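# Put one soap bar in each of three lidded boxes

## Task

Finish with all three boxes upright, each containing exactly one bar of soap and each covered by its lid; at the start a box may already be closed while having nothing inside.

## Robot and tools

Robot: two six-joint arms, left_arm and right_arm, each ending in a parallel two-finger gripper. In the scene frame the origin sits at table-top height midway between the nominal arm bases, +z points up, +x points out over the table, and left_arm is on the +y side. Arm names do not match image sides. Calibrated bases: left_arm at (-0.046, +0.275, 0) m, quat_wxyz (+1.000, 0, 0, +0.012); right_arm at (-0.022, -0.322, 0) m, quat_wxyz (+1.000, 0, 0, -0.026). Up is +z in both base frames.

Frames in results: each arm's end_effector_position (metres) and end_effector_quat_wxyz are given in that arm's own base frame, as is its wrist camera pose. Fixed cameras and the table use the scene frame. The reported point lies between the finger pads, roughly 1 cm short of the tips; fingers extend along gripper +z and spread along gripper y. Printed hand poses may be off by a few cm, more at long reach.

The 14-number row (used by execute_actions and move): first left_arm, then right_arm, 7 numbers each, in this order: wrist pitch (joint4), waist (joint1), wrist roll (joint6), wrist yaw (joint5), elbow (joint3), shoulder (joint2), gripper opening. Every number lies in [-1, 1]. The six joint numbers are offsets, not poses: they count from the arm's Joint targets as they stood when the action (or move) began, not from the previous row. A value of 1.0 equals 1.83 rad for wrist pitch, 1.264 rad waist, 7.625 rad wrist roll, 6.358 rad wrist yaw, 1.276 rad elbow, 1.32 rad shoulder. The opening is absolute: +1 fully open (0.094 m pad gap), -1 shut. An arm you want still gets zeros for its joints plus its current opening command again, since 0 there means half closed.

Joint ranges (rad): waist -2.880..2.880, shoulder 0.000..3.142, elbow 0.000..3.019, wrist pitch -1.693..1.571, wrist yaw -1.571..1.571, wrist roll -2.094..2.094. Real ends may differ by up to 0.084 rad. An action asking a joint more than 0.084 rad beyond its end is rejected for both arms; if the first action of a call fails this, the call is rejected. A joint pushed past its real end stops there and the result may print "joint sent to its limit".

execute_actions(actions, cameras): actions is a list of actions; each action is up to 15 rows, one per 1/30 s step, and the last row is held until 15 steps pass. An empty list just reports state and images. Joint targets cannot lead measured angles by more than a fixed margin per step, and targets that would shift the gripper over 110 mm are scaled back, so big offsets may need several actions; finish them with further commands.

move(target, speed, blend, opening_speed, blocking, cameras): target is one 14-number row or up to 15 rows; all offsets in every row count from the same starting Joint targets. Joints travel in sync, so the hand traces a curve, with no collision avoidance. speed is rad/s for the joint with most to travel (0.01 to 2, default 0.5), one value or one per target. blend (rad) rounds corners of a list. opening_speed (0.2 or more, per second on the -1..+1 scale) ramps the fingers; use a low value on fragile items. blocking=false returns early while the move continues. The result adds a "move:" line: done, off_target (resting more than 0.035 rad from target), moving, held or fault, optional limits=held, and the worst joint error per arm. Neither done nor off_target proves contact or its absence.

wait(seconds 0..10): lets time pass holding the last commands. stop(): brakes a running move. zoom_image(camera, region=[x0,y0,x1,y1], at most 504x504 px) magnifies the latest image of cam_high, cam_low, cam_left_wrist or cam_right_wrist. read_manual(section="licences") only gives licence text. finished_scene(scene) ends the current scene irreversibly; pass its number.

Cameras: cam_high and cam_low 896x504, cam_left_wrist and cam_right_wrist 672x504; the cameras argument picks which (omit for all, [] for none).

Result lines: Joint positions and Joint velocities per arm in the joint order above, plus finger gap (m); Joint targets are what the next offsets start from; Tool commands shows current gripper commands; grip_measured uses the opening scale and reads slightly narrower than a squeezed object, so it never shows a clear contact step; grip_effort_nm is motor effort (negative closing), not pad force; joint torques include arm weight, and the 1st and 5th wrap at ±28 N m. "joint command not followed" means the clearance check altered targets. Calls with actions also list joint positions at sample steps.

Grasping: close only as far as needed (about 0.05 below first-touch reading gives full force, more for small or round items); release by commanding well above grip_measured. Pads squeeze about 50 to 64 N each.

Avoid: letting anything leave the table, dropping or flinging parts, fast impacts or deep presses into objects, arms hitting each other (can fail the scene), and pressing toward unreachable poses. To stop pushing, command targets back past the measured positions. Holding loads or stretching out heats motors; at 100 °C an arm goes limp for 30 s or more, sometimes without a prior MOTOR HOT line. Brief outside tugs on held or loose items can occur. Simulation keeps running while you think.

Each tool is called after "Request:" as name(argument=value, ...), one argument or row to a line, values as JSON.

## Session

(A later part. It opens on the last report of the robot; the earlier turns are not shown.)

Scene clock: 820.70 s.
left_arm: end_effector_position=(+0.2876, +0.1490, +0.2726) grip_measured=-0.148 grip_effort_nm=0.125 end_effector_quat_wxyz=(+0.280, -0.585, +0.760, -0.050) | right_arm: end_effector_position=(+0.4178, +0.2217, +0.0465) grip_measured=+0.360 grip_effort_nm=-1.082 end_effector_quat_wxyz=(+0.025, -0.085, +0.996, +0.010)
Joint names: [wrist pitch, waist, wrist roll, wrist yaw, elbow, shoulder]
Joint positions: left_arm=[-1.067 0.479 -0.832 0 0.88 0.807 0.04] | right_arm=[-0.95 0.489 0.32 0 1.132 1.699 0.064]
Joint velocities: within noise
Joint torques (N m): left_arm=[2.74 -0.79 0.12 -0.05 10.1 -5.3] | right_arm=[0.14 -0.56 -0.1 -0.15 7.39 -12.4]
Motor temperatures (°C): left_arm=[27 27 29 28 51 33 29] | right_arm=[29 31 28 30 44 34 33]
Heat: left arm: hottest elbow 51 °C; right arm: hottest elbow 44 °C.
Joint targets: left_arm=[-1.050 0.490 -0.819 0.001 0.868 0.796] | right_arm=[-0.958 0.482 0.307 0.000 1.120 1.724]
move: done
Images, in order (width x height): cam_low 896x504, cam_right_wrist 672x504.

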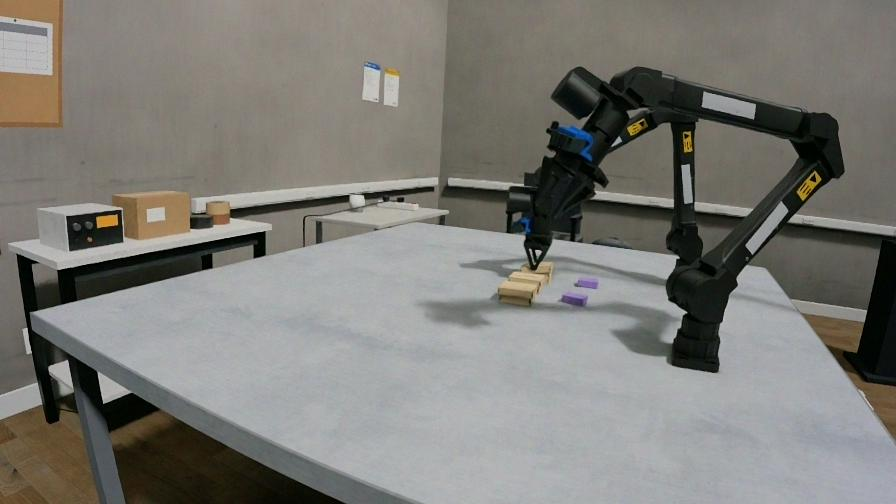

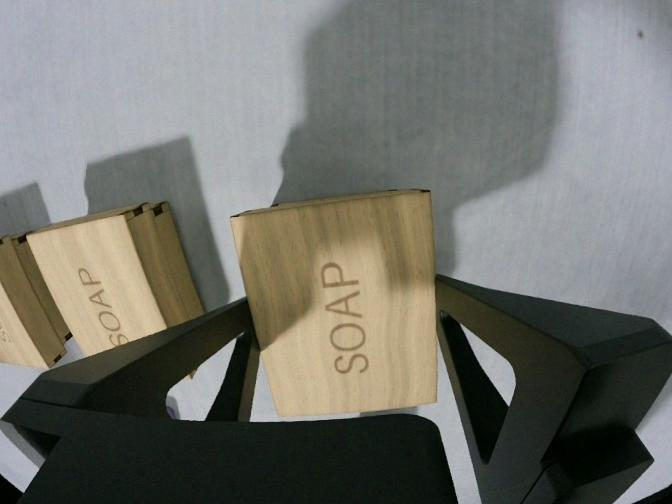

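Request:
move(
  target=[
    [0,0,0,0,0,0,-0.145,0,0,0,0,0,0.006,0.25],
    [0,0,0,0,0,0,-0.145,0,0,0,0,0,0.006,0.43],
  ],
  speed=0.03,
  opening_speed=0.4,
  cameras=["cam_right_wrist","cam_low"],
)

Request:
zoom_image(
  camera="cam_low",
  region=[510, 240, 570, 300],
)

Scene clock: 860.53 s.
left_arm: end_effector_position=(+0.2876, +0.1490, +0.2726) grip_measured=-0.148 grip_effort_nm=0.125 end_effector_quat_wxyz=(+0.280, -0.585, +0.760, -0.050) | right_arm: end_effector_position=(+0.4169, +0.2212, +0.0415) grip_measured=+0.428 grip_effort_nm=0.051 end_effector_quat_wxyz=(+0.020, -0.085, +0.996, +0.008)
Joint names: [wrist pitch, waist, wrist roll, wrist yaw, elbow, shoulder]
Joint positions: left_arm=[-1.067 0.479 -0.832 0 0.88 0.807 0.04] | right_arm=[-0.95 0.489 0.32 0 1.132 1.71 0.067]
Joint velocities: within noise
Joint torques (N m): left_arm=[2.76 -0.79 0.11 -0.05 10.11 -5.36] | right_arm=[0.13 -0.56 -0.11 -0.14 7.31 -12.57]
Motor temperatures (°C): left_arm=[27 27 29 28 51 32 29] | right_arm=[29 31 28 30 43 33 33]
Heat: left arm: hottest elbow 51 °C; right arm: hottest elbow 43 °C.
Joint targets: left_arm=[-1.050 0.490 -0.819 0.001 0.868 0.796] | right_arm=[-0.958 0.482 0.307 0.000 1.120 1.732]
move: done
Images, in order (width x height): cam_low 896x504, cam_right_wrist 672x504.

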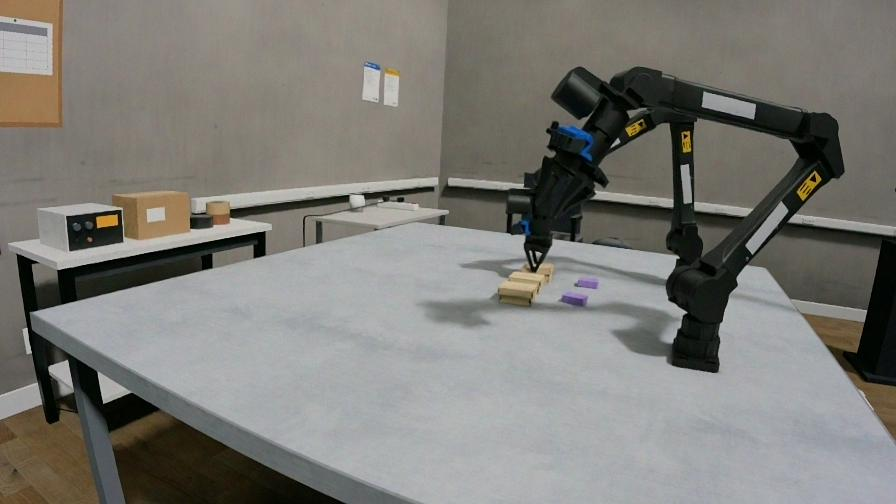

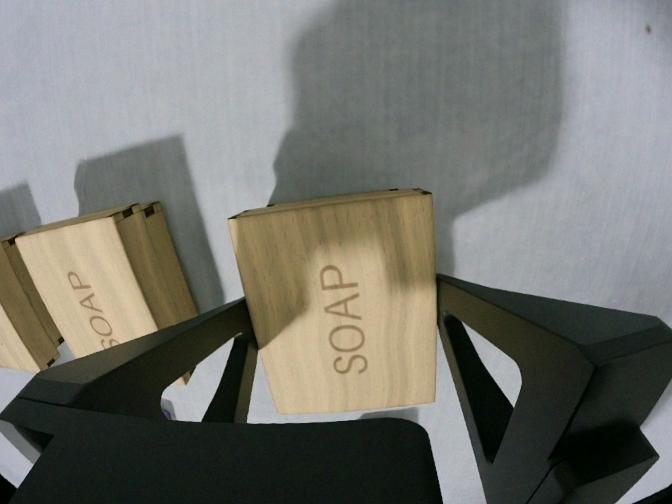

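Scaled by 8.400 from the camera's 896x504 image, which has a finer 1280x720 frame.

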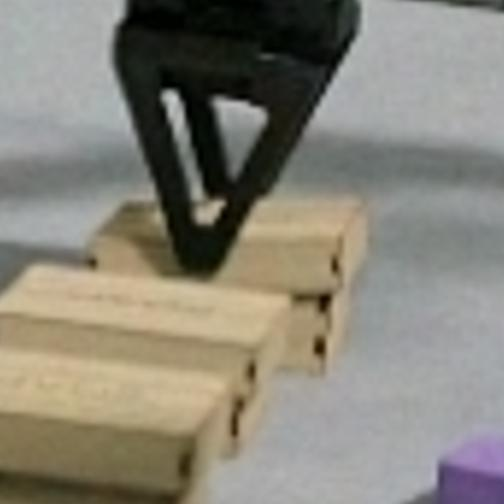

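Request:
move(
  target=[
    [0,0,0,0,0,0,-0.145,0,0,0,0,0,0,0.37],
    [0,0,0,0,0,0,-0.145,0.013,0,0,0,0,0,0.37],
    [0,0,0,0,0,0,-0.145,0.013,0,0,0,0,0,0.43],
    [0,0,0,0,0,0,-0.145,0.02,0,0,0,0,0,0.43],
    [0,0,0,0,0,0,-0.145,0.0,0,0,0,0,0,0.43],
    [0,0,0,0,0,0,-0.145,0.01,0,0,0,0,0,0.43],
  ],
  speed=0.04,
  opening_speed=0.4,
  cameras=["cam_right_wrist","cam_low"],
)

Request:
zoom_image(
  camera="cam_low",
  region=[510, 240, 570, 300],
)

Scene clock: 880.57 s.
left_arm: end_effector_position=(+0.2876, +0.1490, +0.2726) grip_measured=-0.148 grip_effort_nm=0.129 end_effector_quat_wxyz=(+0.280, -0.585, +0.760, -0.050) | right_arm: end_effector_position=(+0.4175, +0.2215, +0.0415) grip_measured=+0.428 grip_effort_nm=0.046 end_effector_quat_wxyz=(+0.021, -0.085, +0.996, +0.009)
Joint names: [wrist pitch, waist, wrist roll, wrist yaw, elbow, shoulder]
Joint positions: left_arm=[-1.067 0.479 -0.832 0 0.88 0.807 0.04] | right_arm=[-0.947 0.489 0.32 0 1.132 1.71 0.067]
Joint velocities: within noise
Joint torques (N m): left_arm=[2.76 -0.73 0.11 -0.05 10.1 -5.3] | right_arm=[0.7 -0.56 -0.1 -0.14 7.32 -12.75]
Motor temperatures (°C): left_arm=[27 27 29 28 51 32 29] | right_arm=[29 31 28 30 43 34 32]
Heat: left arm: hottest elbow 51 °C; right arm: hottest elbow 43 °C.
Joint targets: left_arm=[-1.050 0.490 -0.819 0.001 0.868 0.796] | right_arm=[-0.940 0.482 0.307 0.000 1.120 1.732]
move: done
Images, in order (width x height): cam_low 896x504, cam_right_wrist 672x504.

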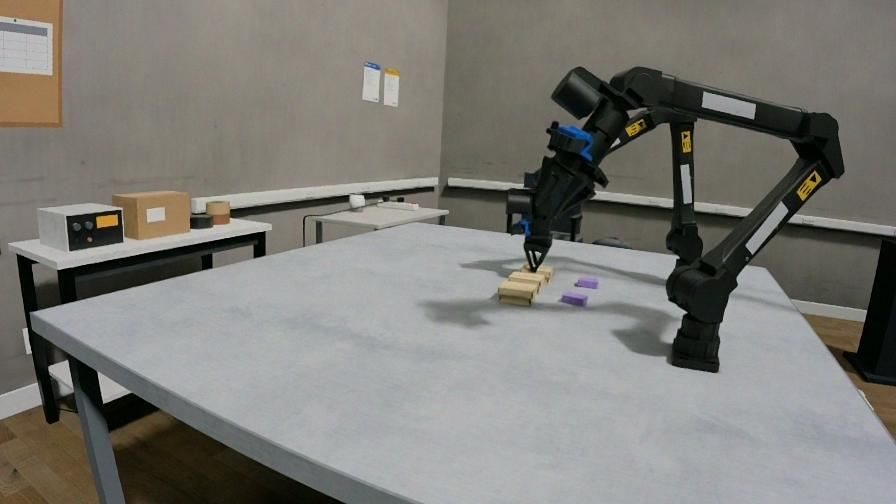

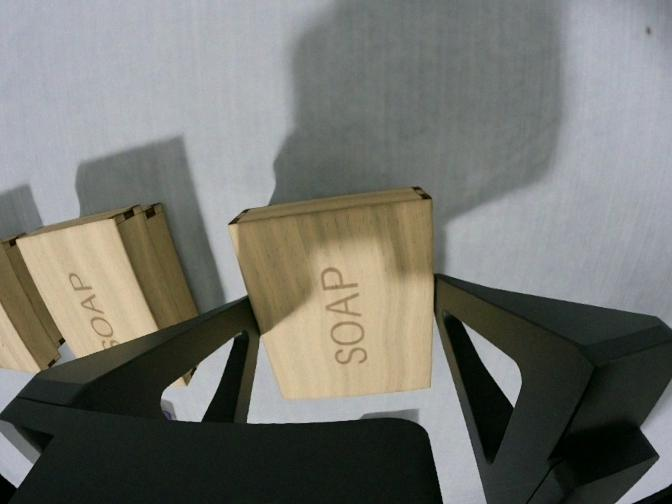

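Scaled by 8.400 from the camera's 896x504 image, which has a finer 1280x720 frame.

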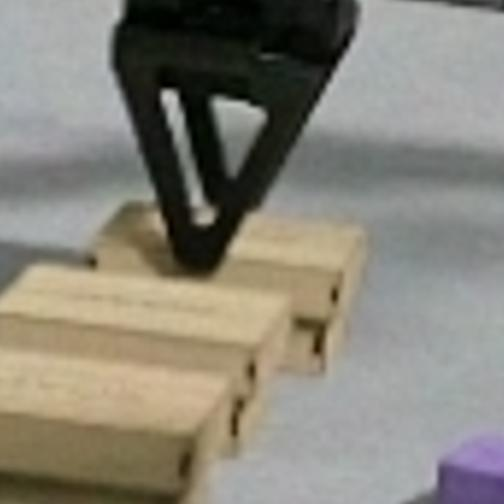

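Request:
move(
  target=[
    [0,0,0,0,0,0,-0.145,0,0,0,0,0,0,0.37],
    [0,0,0,0,0,0,-0.145,0.006,0,0,0,0,0,0.37],
    [0,0,0,0,0,0,-0.145,0.006,0,0,0,0,0,0.44],
    [0,0,0,0,0,0,-0.145,0.016,-0.008,0,0,0,0,0.44],
    [0,0,0,0,0,0,-0.145,-0.006,0.008,0,0,0,0,0.44],
    [0,0,0,0,0,0,-0.145,0.006,0.002,0,0,0,0,0.44],
  ],
  speed=0.04,
  opening_speed=0.4,
  cameras=["cam_right_wrist","cam_low"],
)

Request:
zoom_image(
  camera="cam_low",
  region=[510, 240, 570, 300],
)

Scene clock: 898.10 s.
left_arm: end_effector_position=(+0.2876, +0.1490, +0.2726) grip_measured=-0.148 grip_effort_nm=0.125 end_effector_quat_wxyz=(+0.280, -0.585, +0.760, -0.050) | right_arm: end_effector_position=(+0.4203, +0.2206, +0.0416) grip_measured=+0.438 grip_effort_nm=0.046 end_effector_quat_wxyz=(+0.025, -0.082, +0.996, +0.010)
Joint names: [wrist pitch, waist, wrist roll, wrist yaw, elbow, shoulder]
Joint positions: left_arm=[-1.067 0.479 -0.832 0 0.88 0.807 0.04] | right_arm=[-0.938 0.484 0.32 0 1.132 1.71 0.068]
Joint velocities: within noise
Joint torques (N m): left_arm=[2.76 -0.79 0.12 -0.05 10.1 -5.25] | right_arm=[0.83 0.09 -0.1 -0.14 7.34 -12.81]
Motor temperatures (°C): left_arm=[27 27 29 28 51 32 29] | right_arm=[29 31 28 30 43 34 31]
Heat: left arm: hottest elbow 51 °C; right arm: hottest elbow 43 °C.
Joint targets: left_arm=[-1.050 0.490 -0.819 0.001 0.868 0.796] | right_arm=[-0.929 0.484 0.307 0.000 1.120 1.732]
move: done
Images, in order (width x height): cam_low 896x504, cam_right_wrist 672x504.

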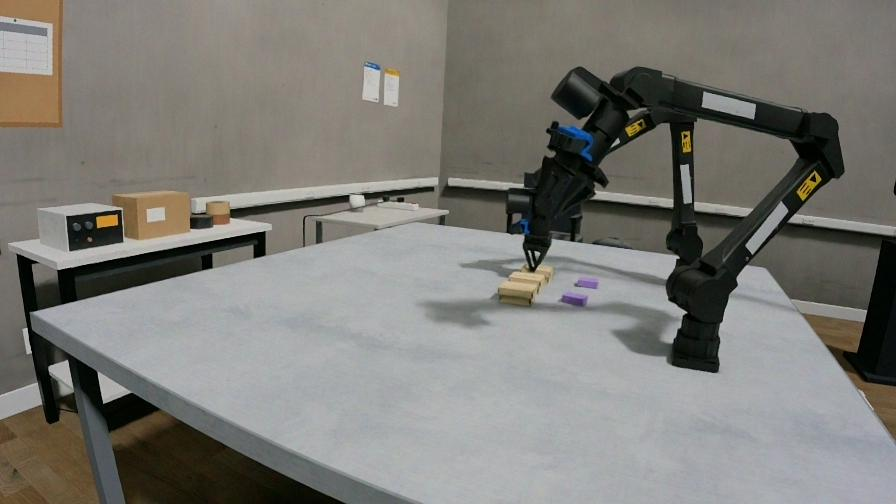

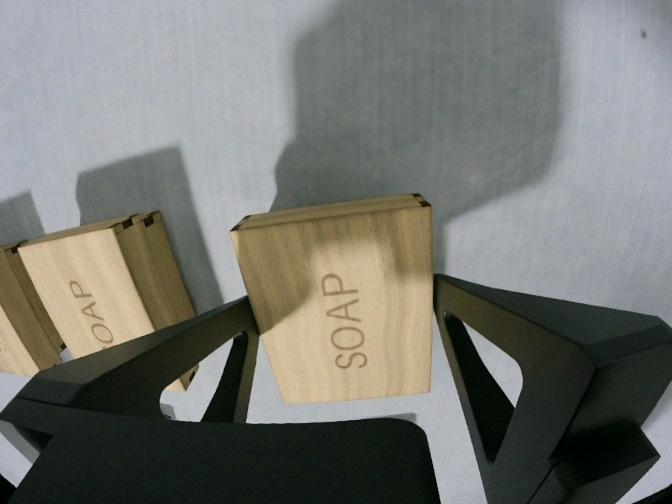

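Scaled by 8.400 from the camera's 896x504 image, which has a finer 1280x720 frame.

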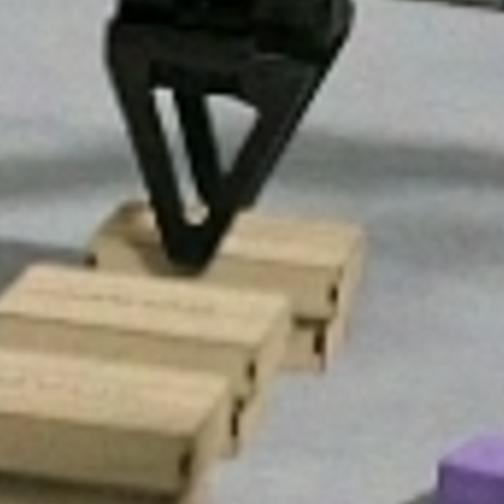

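Request:
move(
  target=[
    [0,0,0,0,0,0,-0.145,0,0,0,0,0,0,0.6],
    [0,0,0,0,0,0,-0.145,-0.03,0,0,0,0.06,-0.1,0.6],
    [0,0,0,0,0,0,-0.145,-0.08,0,0,0,-0.05,-0.34,0.6],
  ],
  speed=0.25,
  opening_speed=0.6,
  cameras=["cam_right_wrist","cam_low"],
)

Request:
zoom_image(
  camera="cam_low",
  region=[490, 250, 570, 310],
)

Scene clock: 911.23 s.
left_arm: end_effector_position=(+0.2876, +0.1490, +0.2726) grip_measured=-0.148 grip_effort_nm=0.129 end_effector_quat_wxyz=(+0.280, -0.585, +0.760, -0.050) | right_arm: end_effector_position=(+0.3749, +0.1967, +0.1931) grip_measured=+0.598 grip_effort_nm=0.046 end_effector_quat_wxyz=(+0.129, -0.081, +0.987, +0.055)
Joint names: [wrist pitch, waist, wrist roll, wrist yaw, elbow, shoulder]
Joint positions: left_arm=[-1.067 0.479 -0.832 0 0.88 0.807 0.04] | right_arm=[-1.067 0.484 0.32 0 1.069 1.29 0.075]
Joint velocities: within noise
Joint torques (N m): left_arm=[2.76 -0.73 0.11 -0.05 10.1 -5.3] | right_arm=[0.55 0.09 -0.11 -0.14 9.06 -10.23]
Motor temperatures (°C): left_arm=[27 27 29 28 51 32 29] | right_arm=[29 31 28 30 43 34 31]
Heat: left arm: hottest elbow 51 °C; right arm: hottest elbow 43 °C.
Joint targets: left_arm=[-1.050 0.490 -0.819 0.001 0.868 0.796] | right_arm=[-1.075 0.484 0.307 0.000 1.057 1.283]
move: done
Images, in order (width x height): cam_low 896x504, cam_right_wrist 672x504.

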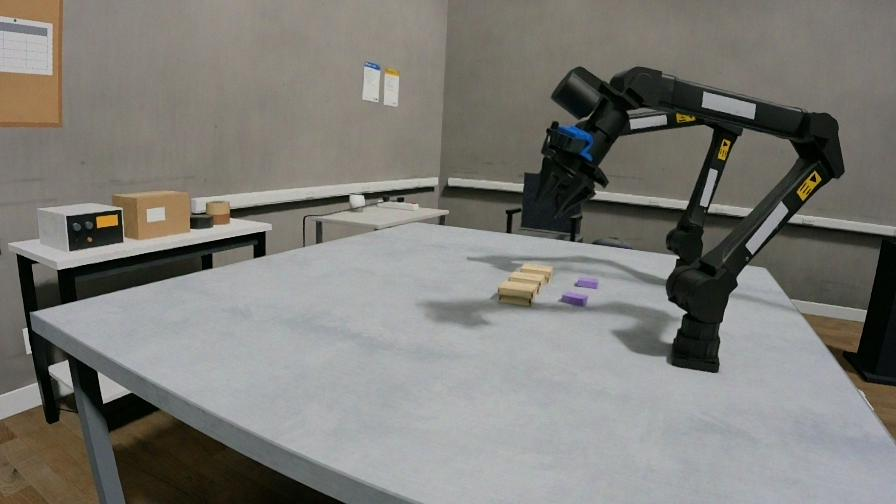

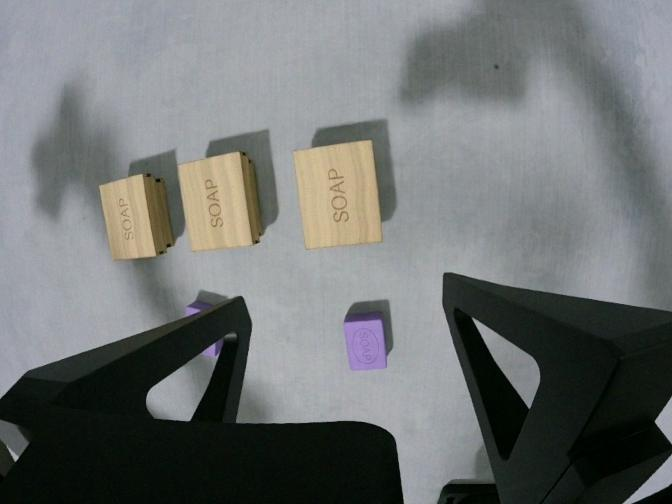

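Scaled by 6.300 from the camera's 896x504 image, which has a finer 1280x720 frame.

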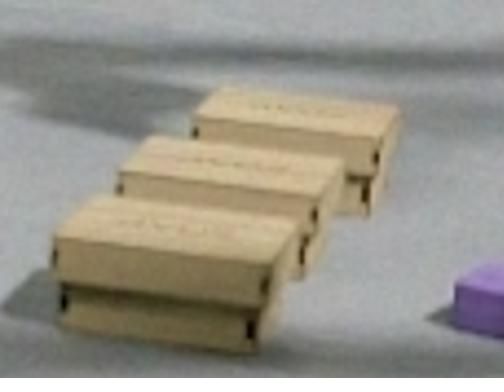

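Request:
move(
  target=[0,0,0,0,0,0,-0.145,-0.108,0.144,0.0253,0,0.348,0.376,0.65],
  speed=0.7,
  cameras=["cam_right_wrist"],
)

Scene clock: 933.97 s.
left_arm: end_effector_position=(+0.2876, +0.1490, +0.2726) grip_measured=-0.148 grip_effort_nm=0.125 end_effector_quat_wxyz=(+0.280, -0.585, +0.760, -0.050) | right_arm: end_effector_position=(+0.4097, +0.3215, +0.1229) grip_measured=+0.648 grip_effort_nm=0.042 end_effector_quat_wxyz=(-0.006, -0.090, +0.996, -0.004)
Joint names: [wrist pitch, waist, wrist roll, wrist yaw, elbow, shoulder]
Joint positions: left_arm=[-1.067 0.479 -0.832 0 0.88 0.807 0.04] | right_arm=[-1.265 0.666 0.486 0 1.445 1.765 0.077]
Joint velocities: within noise
Joint torques (N m): left_arm=[2.76 -0.73 0.12 -0.05 10.1 -5.3] | right_arm=[0.03 0.09 0.15 -0.13 13.91 -15.21]
Motor temperatures (°C): left_arm=[27 27 29 28 51 32 29] | right_arm=[29 31 28 30 46 34 31]
Heat: left arm: hottest elbow 51 °C; right arm: hottest elbow 46 °C.
Joint targets: left_arm=[-1.050 0.490 -0.819 0.001 0.868 0.796] | right_arm=[-1.273 0.666 0.500 0.000 1.501 1.780]
move: off_target (right_arm); right_arm: the elbow is farthest, 0.056 rad from its target
Images, in order (width x height): cam_right_wrist 672x504.

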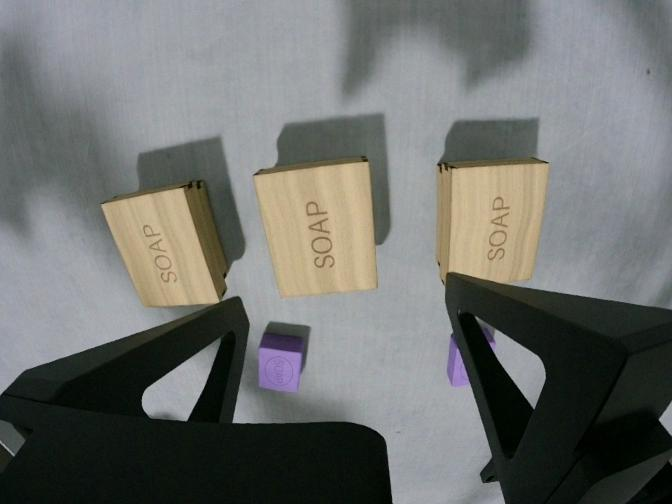

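Request:
move(
  target=[0,0,0,0,0,0,-0.145,0.0672,0.0269,0.0046,0,-0.079,0.0477,0.65],
  speed=0.4,
  cameras=["cam_right_wrist"],
)

Scene clock: 955.90 s.
left_arm: end_effector_position=(+0.2876, +0.1490, +0.2726) grip_measured=-0.148 grip_effort_nm=0.129 end_effector_quat_wxyz=(+0.280, -0.585, +0.760, -0.050) | right_arm: end_effector_position=(+0.4068, +0.3398, +0.0776) grip_measured=+0.648 grip_effort_nm=0.051 end_effector_quat_wxyz=(-0.004, -0.088, +0.996, -0.003)
Joint names: [wrist pitch, waist, wrist roll, wrist yaw, elbow, shoulder]
Joint positions: left_arm=[-1.067 0.479 -0.832 0 0.88 0.807 0.04] | right_arm=[-1.159 0.697 0.521 0 1.407 1.828 0.077]
Joint velocities: within noise
Joint torques (N m): left_arm=[2.76 -0.85 0.11 -0.05 10.09 -5.25] | right_arm=[0.7 0.38 0.1 -0.13 8.2 -15.68]
Motor temperatures (°C): left_arm=[27 27 29 28 51 32 29] | right_arm=[29 31 28 30 49 35 31]
Heat: left arm: hottest elbow 51 °C; right arm: hottest elbow 49 °C.
Joint targets: left_arm=[-1.050 0.490 -0.819 0.001 0.868 0.796] | right_arm=[-1.150 0.700 0.535 0.000 1.400 1.843]
move: done
Images, in order (width x height): cam_right_wrist 672x504.

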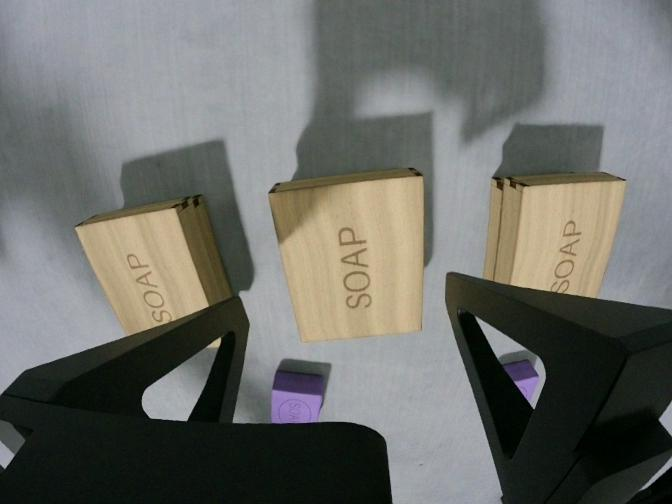

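Request:
move(
  target=[0,0,0,0,0,0,-0.145,0.0563,-0.0206,0,0,-0.04,0.0356,0.65],
  speed=0.15,
  cameras=["cam_right_wrist"],
)

Scene clock: 979.13 s.
left_arm: end_effector_position=(+0.2876, +0.1490, +0.2726) grip_measured=-0.148 grip_effort_nm=0.125 end_effector_quat_wxyz=(+0.280, -0.585, +0.760, -0.050) | right_arm: end_effector_position=(+0.4143, +0.3346, +0.0410) grip_measured=+0.648 grip_effort_nm=0.051 end_effector_quat_wxyz=(+0.003, -0.079, +0.997, +0.002)
Joint names: [wrist pitch, waist, wrist roll, wrist yaw, elbow, shoulder]
Joint positions: left_arm=[-1.067 0.479 -0.832 0 0.88 0.807 0.04] | right_arm=[-1.056 0.68 0.522 0 1.359 1.867 0.077]
Joint velocities: within noise
Joint torques (N m): left_arm=[2.76 -0.79 0.12 -0.06 10.1 -5.3] | right_arm=[0.73 -0.5 0.13 -0.13 7.71 -15.15]
Motor temperatures (°C): left_arm=[27 27 29 28 50 32 29] | right_arm=[29 31 28 30 47 35 31]
Heat: left arm: hottest elbow 50 °C; right arm: hottest elbow 47 °C.
Joint targets: left_arm=[-1.050 0.490 -0.819 0.001 0.868 0.796] | right_arm=[-1.047 0.674 0.535 0.000 1.349 1.890]
move: done
Images, in order (width x height): cam_right_wrist 672x504.

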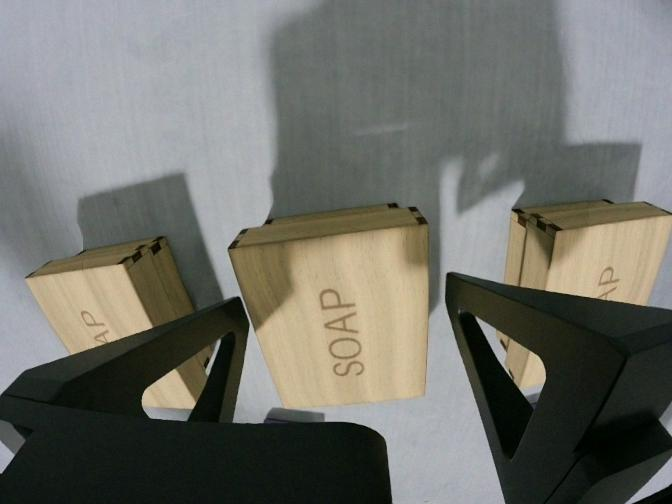

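Request:
move(
  target=[
    [0,0,0,0,0,0,-0.145,0.003,0,0.0013,0,0,0.009,0.65],
    [0,0,0,0,0,0,-0.145,0.003,0,0.0013,0,0,0.009,0.25],
  ],
  speed=0.1,
  opening_speed=0.4,
  cameras=["cam_right_wrist"],
)

Scene clock: 992.27 s.
left_arm: end_effector_position=(+0.2876, +0.1490, +0.2726) grip_measured=-0.148 grip_effort_nm=0.125 end_effector_quat_wxyz=(+0.280, -0.585, +0.760, -0.050) | right_arm: end_effector_position=(+0.4149, +0.3351, +0.0365) grip_measured=+0.340 grip_effort_nm=-1.023 end_effector_quat_wxyz=(+0.002, -0.074, +0.997, +0.001)
Joint names: [wrist pitch, waist, wrist roll, wrist yaw, elbow, shoulder]
Joint positions: left_arm=[-1.067 0.479 -0.832 0 0.88 0.807 0.04] | right_arm=[-1.049 0.68 0.532 0 1.359 1.876 0.063]
Joint velocities: within noise
Joint torques (N m): left_arm=[2.76 -0.73 0.12 -0.05 10.1 -5.3] | right_arm=[0.69 -0.5 0.13 -0.13 7.65 -15.21]
Motor temperatures (°C): left_arm=[27 27 29 28 50 32 29] | right_arm=[29 31 28 30 47 34 31]
Heat: left arm: hottest elbow 50 °C; right arm: hottest elbow 47 °C.
Joint targets: left_arm=[-1.050 0.490 -0.819 0.001 0.868 0.796] | right_arm=[-1.041 0.674 0.545 0.000 1.349 1.901]
move: done
Images, in order (width x height): cam_right_wrist 672x504.

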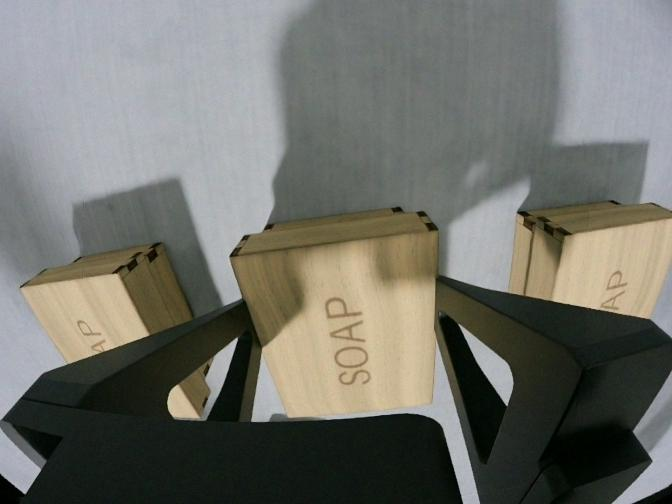

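Request:
move(
  target=[
    [0,0,0,0,0,0,-0.145,-0.0564,0,0,0,0.076,-0.05,0.25],
    [0,0,0,0,0,0,-0.145,-0.15,0,0,0,-0.139,-0.385,0.25],
  ],
  speed=[0.1,0.4],
  cameras=["cam_right_wrist"],
)

Scene clock: 1008.53 s.
left_arm: end_effector_position=(+0.2876, +0.1490, +0.2726) grip_measured=-0.148 grip_effort_nm=0.125 end_effector_quat_wxyz=(+0.280, -0.585, +0.760, -0.050) | right_arm: end_effector_position=(+0.3177, +0.2565, +0.1883) grip_measured=+0.335 grip_effort_nm=-1.077 end_effector_quat_wxyz=(+0.020, -0.074, +0.997, +0.014)
Joint names: [wrist pitch, waist, wrist roll, wrist yaw, elbow, shoulder]
Joint positions: left_arm=[-1.067 0.479 -0.832 0 0.88 0.807 0.04] | right_arm=[-1.308 0.68 0.532 0 1.182 1.397 0.063]
Joint velocities: within noise
Joint torques (N m): left_arm=[2.76 -0.79 0.12 -0.05 10.1 -5.36] | right_arm=[0.16 -0.5 0.12 -0.13 8.73 -11.28]
Motor temperatures (°C): left_arm=[27 27 29 28 50 32 29] | right_arm=[29 31 28 30 47 34 31]
Heat: left arm: hottest elbow 50 °C; right arm: hottest elbow 47 °C.
Joint targets: left_arm=[-1.050 0.490 -0.819 0.001 0.868 0.796] | right_arm=[-1.316 0.674 0.545 0.000 1.172 1.394]
move: done
Images, in order (width x height): cam_right_wrist 672x504.

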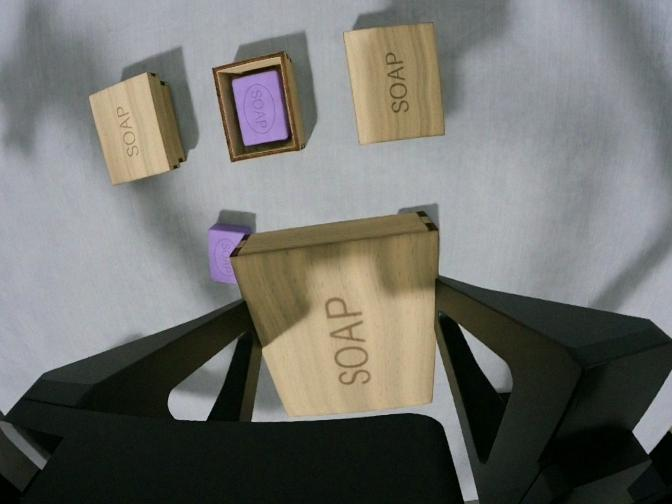

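Request:
move(
  target=[
    [0,0,0,0,0,0,-0.145,0.094,0,0,0,0.2147,0.334,0.25],
    [0,0,0,0,0,0,-0.145,0.1224,0,0,0,0.1583,0.3652,0.25],
  ],
  speed=[0.4,0.1],
  cameras=["cam_right_wrist"],
)

Request:
zoom_image(
  camera="cam_right_wrist",
  region=[200, 160, 470, 260],
)

Scene clock: 1022.07 s.
left_arm: end_effector_position=(+0.2876, +0.1490, +0.2726) grip_measured=-0.148 grip_effort_nm=0.129 end_effector_quat_wxyz=(+0.280, -0.585, +0.760, -0.050) | right_arm: end_effector_position=(+0.4145, +0.3348, +0.0565) grip_measured=+0.335 grip_effort_nm=-1.077 end_effector_quat_wxyz=(+0.000, -0.074, +0.997, +0.000)
Joint names: [wrist pitch, waist, wrist roll, wrist yaw, elbow, shoulder]
Joint positions: left_arm=[-1.067 0.479 -0.832 0 0.88 0.807 0.04] | right_arm=[-1.101 0.68 0.532 0 1.383 1.853 0.063]
Joint velocities: within noise
Joint torques (N m): left_arm=[2.76 -0.79 0.12 -0.05 10.13 -5.3] | right_arm=[0.72 -0.5 0.13 -0.13 7.92 -15.38]
Motor temperatures (°C): left_arm=[27 27 29 28 50 32 29] | right_arm=[29 31 28 30 46 34 32]
Heat: left arm: hottest elbow 50 °C; right arm: hottest elbow 46 °C.
Joint targets: left_arm=[-1.050 0.490 -0.819 0.001 0.868 0.796] | right_arm=[-1.092 0.674 0.545 0.000 1.374 1.875]
move: done
Images, in order (width x height): cam_right_wrist 672x504.

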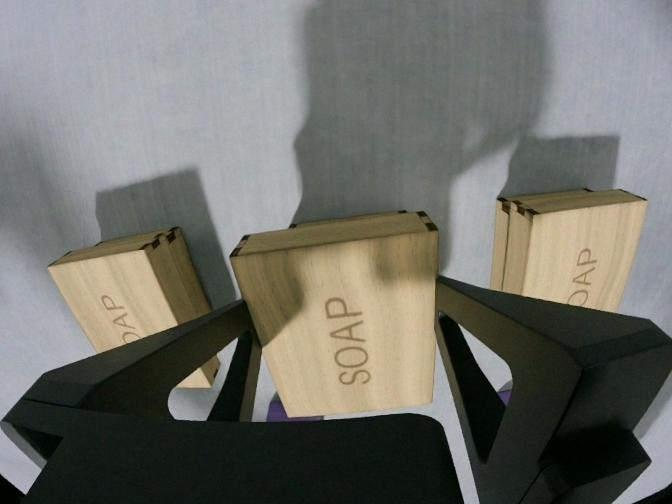

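Scaled by 1.867 from the camera's 672x504 image, which has a finer 960x720 frame.

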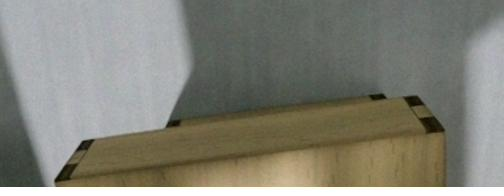

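Request:
move(
  target=[
    [0,0,0,0,0,0,-0.145,0.014,0,0,0,-0.01,0.01,0.25],
    [0,0,0,0,0,0,-0.145,0.02,0,0,0,-0.014,0.014,0.25],
  ],
  speed=0.04,
  cameras=["cam_right_wrist"],
)

Request:
zoom_image(
  camera="cam_right_wrist",
  region=[200, 160, 470, 260],
)

Scene clock: 1034.80 s.
left_arm: end_effector_position=(+0.2876, +0.1490, +0.2726) grip_measured=-0.148 grip_effort_nm=0.125 end_effector_quat_wxyz=(+0.280, -0.585, +0.760, -0.050) | right_arm: end_effector_position=(+0.4173, +0.3371, +0.0514) grip_measured=+0.335 grip_effort_nm=-1.082 end_effector_quat_wxyz=(+0.006, -0.074, +0.997, +0.004)
Joint names: [wrist pitch, waist, wrist roll, wrist yaw, elbow, shoulder]
Joint positions: left_arm=[-1.067 0.479 -0.832 0 0.88 0.807 0.04] | right_arm=[-1.073 0.68 0.533 0 1.376 1.858 0.063]
Joint velocities: within noise
Joint torques (N m): left_arm=[2.77 -0.79 0.11 -0.06 10.09 -5.36] | right_arm=[1.11 -0.44 0.13 -0.13 6.99 -14.33]
Motor temperatures (°C): left_arm=[27 27 29 28 50 32 29] | right_arm=[29 31 28 30 46 34 32]
Heat: left arm: hottest elbow 50 °C; right arm: hottest elbow 46 °C.
Joint targets: left_arm=[-1.050 0.490 -0.819 0.001 0.868 0.796] | right_arm=[-1.055 0.674 0.545 0.000 1.356 1.894]
move: done
Images, in order (width x height): cam_right_wrist 672x504.

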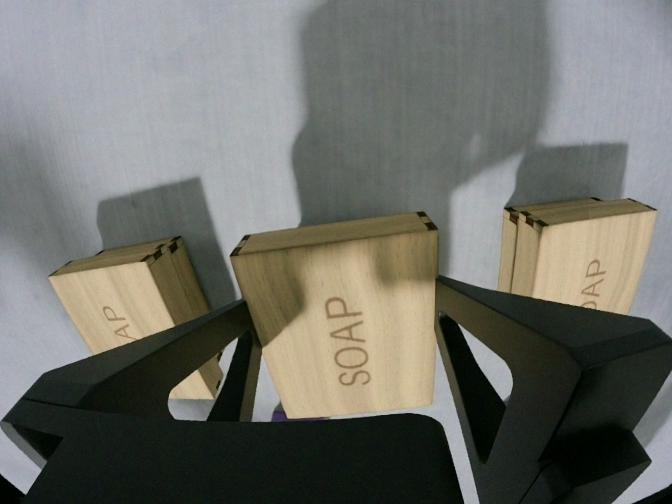

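Scaled by 1.867 from the camera's 672x504 image, which has a finer 960x720 frame.

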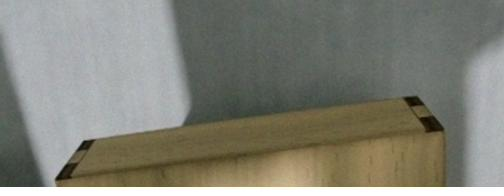

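Request:
move(
  target=[
    [0,0,0,0,0,0,-0.145,0,0,0,0,0,-0.02,0.25],
    [0,0,0,0,0,0,-0.145,-0.0205,0,0,0,0,-0.02,0.25],
    [0,0,0,0,0,0,-0.145,-0.0205,0,0,0,0,0.0,0.25],
  ],
  speed=0.05,
  cameras=["cam_right_wrist","cam_low"],
)

Request:
zoom_image(
  camera="cam_low",
  region=[490, 250, 570, 310],
)

Scene clock: 1048.60 s.
left_arm: end_effector_position=(+0.2876, +0.1490, +0.2726) grip_measured=-0.148 grip_effort_nm=0.134 end_effector_quat_wxyz=(+0.280, -0.585, +0.760, -0.050) | right_arm: end_effector_position=(+0.4156, +0.3357, +0.0514) grip_measured=+0.335 grip_effort_nm=-1.077 end_effector_quat_wxyz=(+0.003, -0.074, +0.997, +0.002)
Joint names: [wrist pitch, waist, wrist roll, wrist yaw, elbow, shoulder]
Joint positions: left_arm=[-1.067 0.479 -0.832 0 0.88 0.807 0.04] | right_arm=[-1.082 0.68 0.533 0 1.376 1.858 0.063]
Joint velocities: within noise
Joint torques (N m): left_arm=[2.76 -0.79 0.11 -0.06 10.1 -5.3] | right_arm=[-0.02 -0.5 0.12 -0.13 6.97 -14.33]
Motor temperatures (°C): left_arm=[27 27 29 28 50 32 29] | right_arm=[29 31 28 30 46 34 32]
Heat: left arm: hottest elbow 50 °C; right arm: hottest elbow 46 °C.
Joint targets: left_arm=[-1.050 0.490 -0.819 0.001 0.868 0.796] | right_arm=[-1.093 0.674 0.545 0.000 1.356 1.894]
move: off_target (right_arm); right_arm: the shoulder is farthest, 0.036 rad from its target
Images, in order (width x height): cam_low 896x504, cam_right_wrist 672x504.

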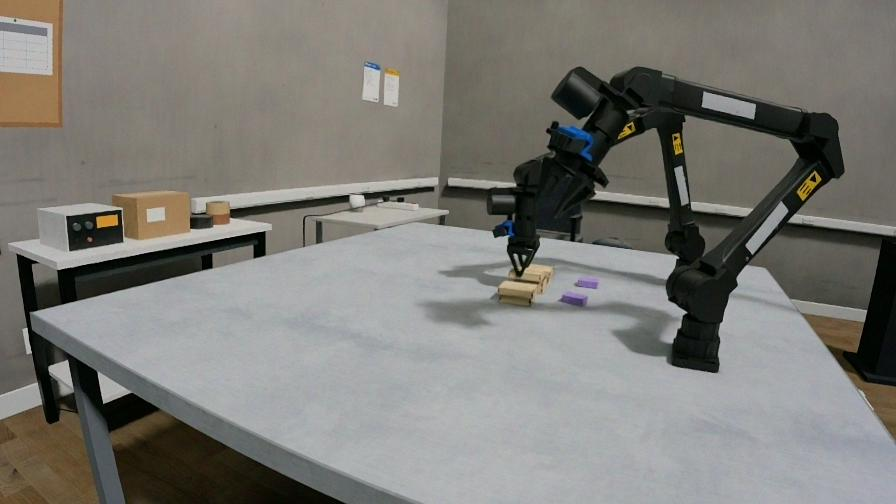

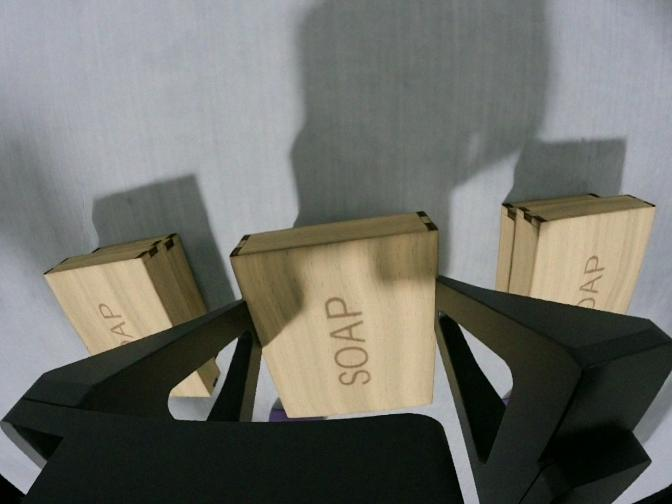

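Scaled by 6.300 from the camera's 896x504 image, which has a finer 1280x720 frame.

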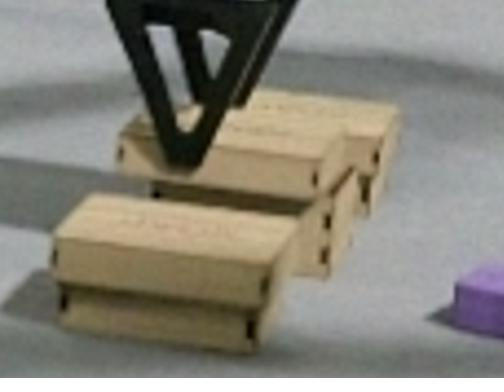

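Request:
move(
  target=[
    [0,0,0,0,0,0,-0.145,0,0,0,0,0.06,-0.05,0.25],
    [0,0,0,0,0,0,-0.145,-0.122,0,0,0,-0.145,-0.379,0.25],
  ],
  speed=[0.15,0.4],
  cameras=["cam_right_wrist"],
)

Scene clock: 1068.17 s.
left_arm: end_effector_position=(+0.2876, +0.1490, +0.2726) grip_measured=-0.148 grip_effort_nm=0.129 end_effector_quat_wxyz=(+0.280, -0.585, +0.760, -0.050) | right_arm: end_effector_position=(+0.3174, +0.2562, +0.1880) grip_measured=+0.335 grip_effort_nm=-1.082 end_effector_quat_wxyz=(+0.020, -0.074, +0.997, +0.013)
Joint names: [wrist pitch, waist, wrist roll, wrist yaw, elbow, shoulder]
Joint positions: left_arm=[-1.067 0.479 -0.832 0 0.88 0.807 0.04] | right_arm=[-1.308 0.68 0.533 0 1.181 1.397 0.063]
Joint velocities: within noise
Joint torques (N m): left_arm=[2.76 -0.79 0.12 -0.06 10.09 -5.3] | right_arm=[0.14 -0.5 0.12 -0.13 8.75 -11.34]
Motor temperatures (°C): left_arm=[27 27 29 28 50 32 29] | right_arm=[29 31 28 30 46 34 32]
Heat: left arm: hottest elbow 50 °C; right arm: hottest elbow 46 °C.
Joint targets: left_arm=[-1.050 0.490 -0.819 0.001 0.868 0.796] | right_arm=[-1.316 0.674 0.545 0.000 1.171 1.394]
move: done
Images, in order (width x height): cam_right_wrist 672x504.

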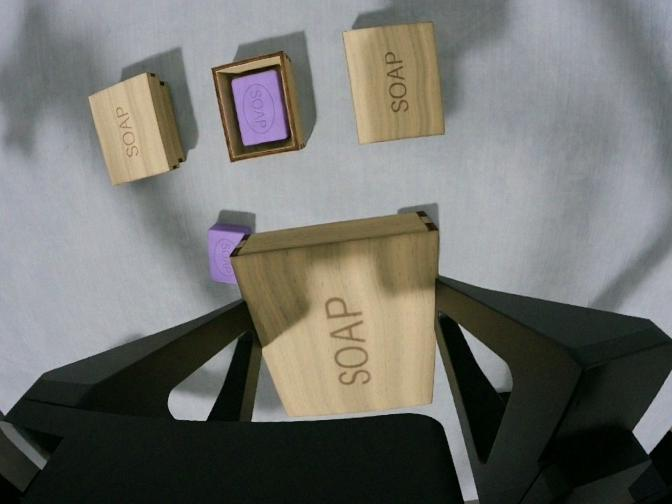

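Request:
move(
  target=[
    [0,0,0,0,0,0,-0.145,0.094,0,0,0,0.2147,0.334,0.25],
    [0,0,0,0,0,0,-0.145,0.1224,0,0,0,0.1583,0.3652,0.25],
    [0,0,0,0,0,0,-0.145,0.127,0,0,0,0.154,0.369,0.25],
  ],
  speed=[0.4,0.1,0.04],
  cameras=[],
)

Request:
move(
  target=[0,0,0,0,0,0,-0.145,0.0065,0,0,0,-0.005,0.006,0.25],
  speed=0.04,
  cameras=["cam_right_wrist","cam_low"],
)

Request:
zoom_image(
  camera="cam_low",
  region=[490, 250, 570, 310],
)

Scene clock: 1085.43 s.
left_arm: end_effector_position=(+0.2876, +0.1490, +0.2726) grip_measured=-0.148 grip_effort_nm=0.129 end_effector_quat_wxyz=(+0.280, -0.585, +0.760, -0.050) | right_arm: end_effector_position=(+0.4143, +0.3347, +0.0532) grip_measured=+0.335 grip_effort_nm=-1.077 end_effector_quat_wxyz=(+0.000, -0.074, +0.997, +0.000)
Joint names: [wrist pitch, waist, wrist roll, wrist yaw, elbow, shoulder]
Joint positions: left_arm=[-1.067 0.479 -0.832 0 0.88 0.807 0.04] | right_arm=[-1.093 0.68 0.533 0 1.378 1.856 0.063]
Joint velocities: within noise
Joint torques (N m): left_arm=[2.77 -0.79 0.11 -0.05 10.1 -5.36] | right_arm=[0.65 -0.5 0.13 -0.13 7.79 -15.09]
Motor temperatures (°C): left_arm=[27 27 29 28 50 32 29] | right_arm=[29 31 28 30 46 35 32]
Heat: left arm: hottest elbow 50 °C; right arm: hottest elbow 46 °C.
Joint targets: left_arm=[-1.050 0.490 -0.819 0.001 0.868 0.796] | right_arm=[-1.084 0.674 0.545 0.000 1.367 1.881]
move: done
No camera images: "cameras" was empty.

Scene clock: 1086.13 s.
left_arm: end_effector_position=(+0.2876, +0.1490, +0.2726) grip_measured=-0.148 grip_effort_nm=0.129 end_effector_quat_wxyz=(+0.280, -0.585, +0.760, -0.050) | right_arm: end_effector_position=(+0.4147, +0.3350, +0.0515) grip_measured=+0.335 grip_effort_nm=-1.077 end_effector_quat_wxyz=(+0.001, -0.074, +0.997, +0.001)
Joint names: [wrist pitch, waist, wrist roll, wrist yaw, elbow, shoulder]
Joint positions: left_arm=[-1.067 0.479 -0.832 0 0.88 0.807 0.04] | right_arm=[-1.086 0.68 0.533 0 1.375 1.858 0.063]
Joint velocities: within noise
Joint torques (N m): left_arm=[2.76 -0.79 0.11 -0.06 10.1 -5.3] | right_arm=[0.9 -0.5 0.12 -0.13 7.41 -14.62]
Motor temperatures (°C): left_arm=[27 27 29 28 50 32 29] | right_arm=[29 31 28 30 46 34 32]
Heat: left arm: hottest elbow 50 °C; right arm: hottest elbow 46 °C.
Joint targets: left_arm=[-1.050 0.490 -0.819 0.001 0.868 0.796] | right_arm=[-1.072 0.674 0.545 0.000 1.361 1.889]
move: done
Images, in order (width x height): cam_low 896x504, cam_right_wrist 672x504.

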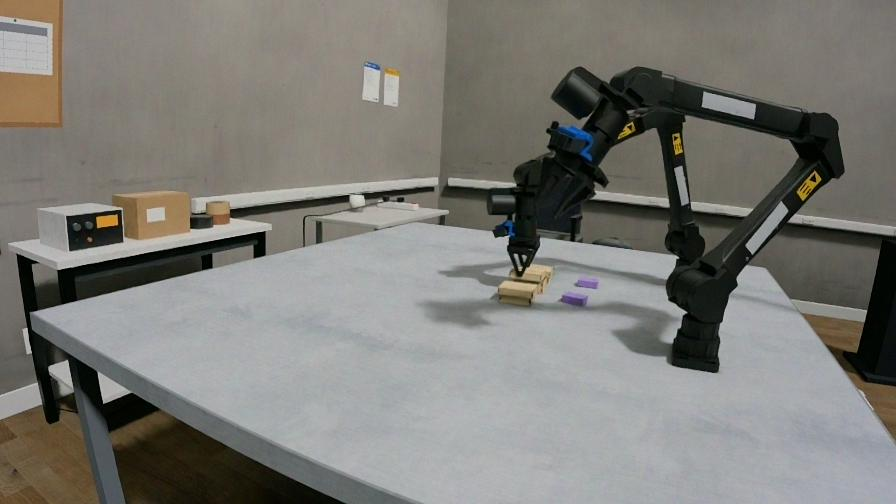

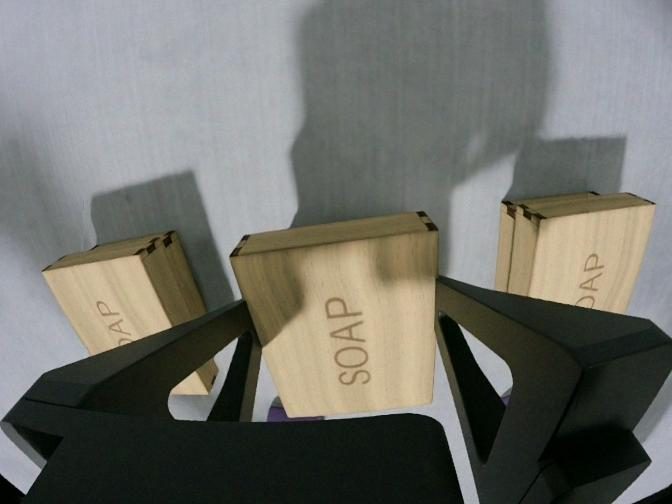

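Scaled by 6.300 from the camera's 896x504 image, which has a finer 1280x720 frame.

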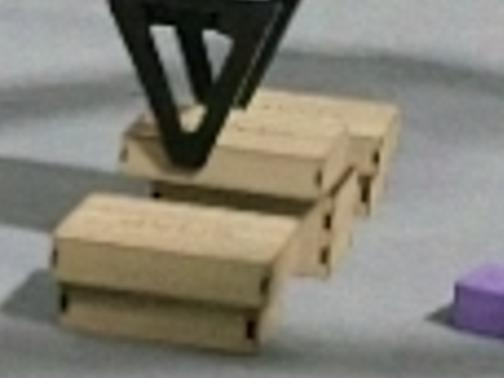

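Request:
move(
  target=[
    [0,0,0,0,0,0,-0.145,0,0,0,0,0,-0.06,0.25],
    [0,0,0,0,0,0,-0.145,-0.017,0,0,0,-0.0133,-0.06,0.25],
    [0,0,0,0,0,0,-0.145,-0.017,0,0,0,-0.0133,-0.0273,0.25],
  ],
  speed=0.1,
  cameras=["cam_right_wrist","cam_low"],
)

Request:
zoom_image(
  camera="cam_low",
  region=[490, 250, 570, 310],
)

Request:
zoom_image(
  camera="cam_right_wrist",
  region=[200, 160, 470, 260],
)

Scene clock: 1126.63 s.
left_arm: end_effector_position=(+0.2876, +0.1490, +0.2726) grip_measured=-0.148 grip_effort_nm=0.129 end_effector_quat_wxyz=(+0.280, -0.585, +0.760, -0.050) | right_arm: end_effector_position=(+0.4074, +0.3291, +0.0585) grip_measured=+0.335 grip_effort_nm=-1.082 end_effector_quat_wxyz=(+0.000, -0.074, +0.997, +0.000)
Joint names: [wrist pitch, waist, wrist roll, wrist yaw, elbow, shoulder]
Joint positions: left_arm=[-1.067 0.479 -0.832 0 0.88 0.807 0.04] | right_arm=[-1.095 0.68 0.533 0 1.353 1.829 0.063]
Joint velocities: within noise
Joint torques (N m): left_arm=[2.76 -0.85 0.12 -0.05 10.11 -5.3] | right_arm=[0.09 -0.5 0.13 -0.13 7.86 -14.8]
Motor temperatures (°C): left_arm=[27 27 29 28 50 32 29] | right_arm=[29 31 28 30 46 34 32]
Heat: left arm: hottest elbow 50 °C; right arm: hottest elbow 46 °C.
Joint targets: left_arm=[-1.050 0.490 -0.819 0.001 0.868 0.796] | right_arm=[-1.103 0.674 0.545 0.000 1.344 1.853]
move: done
Images, in order (width x height): cam_low 896x504, cam_right_wrist 672x504.

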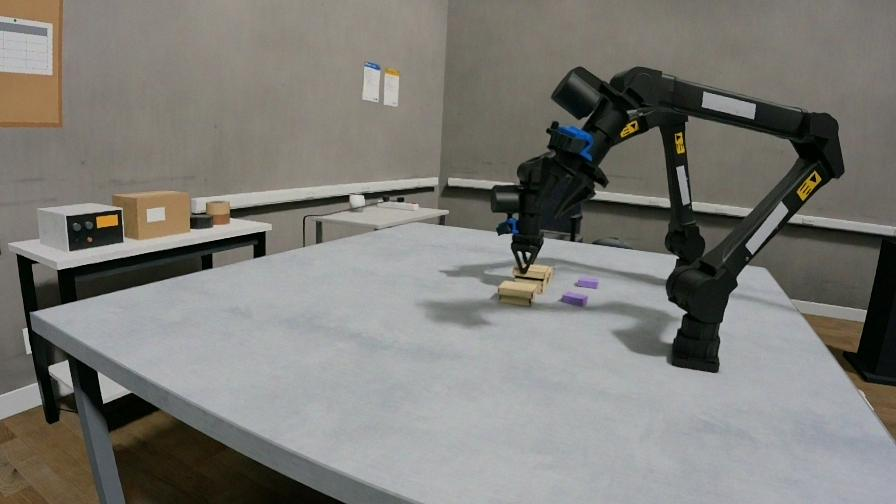

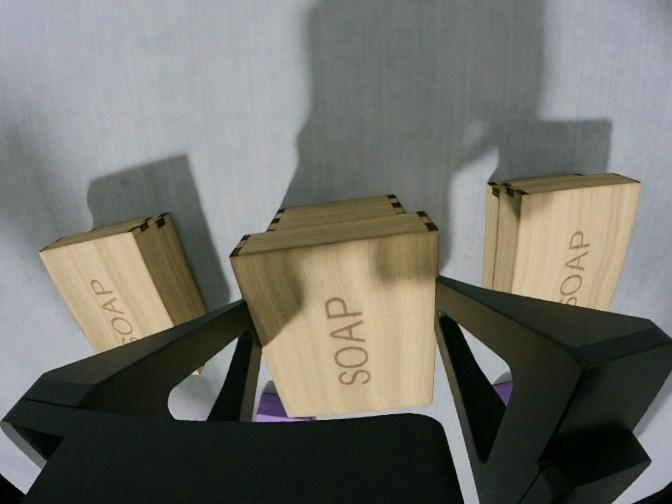

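Scaled by 6.300 from the camera's 896x504 image, which has a finer 1280x720 frame.

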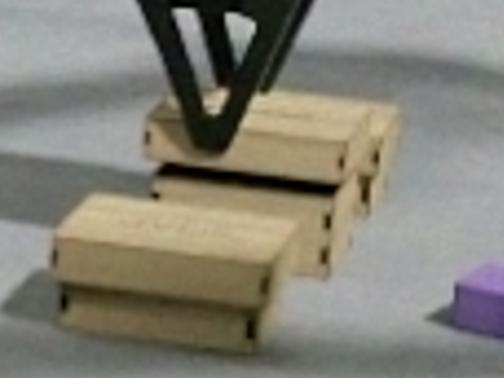

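Scaled by 1.867 from the camera's 672x504 image, which has a finer 960x720 frame.

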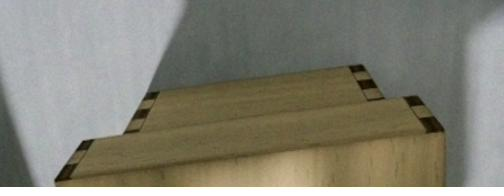

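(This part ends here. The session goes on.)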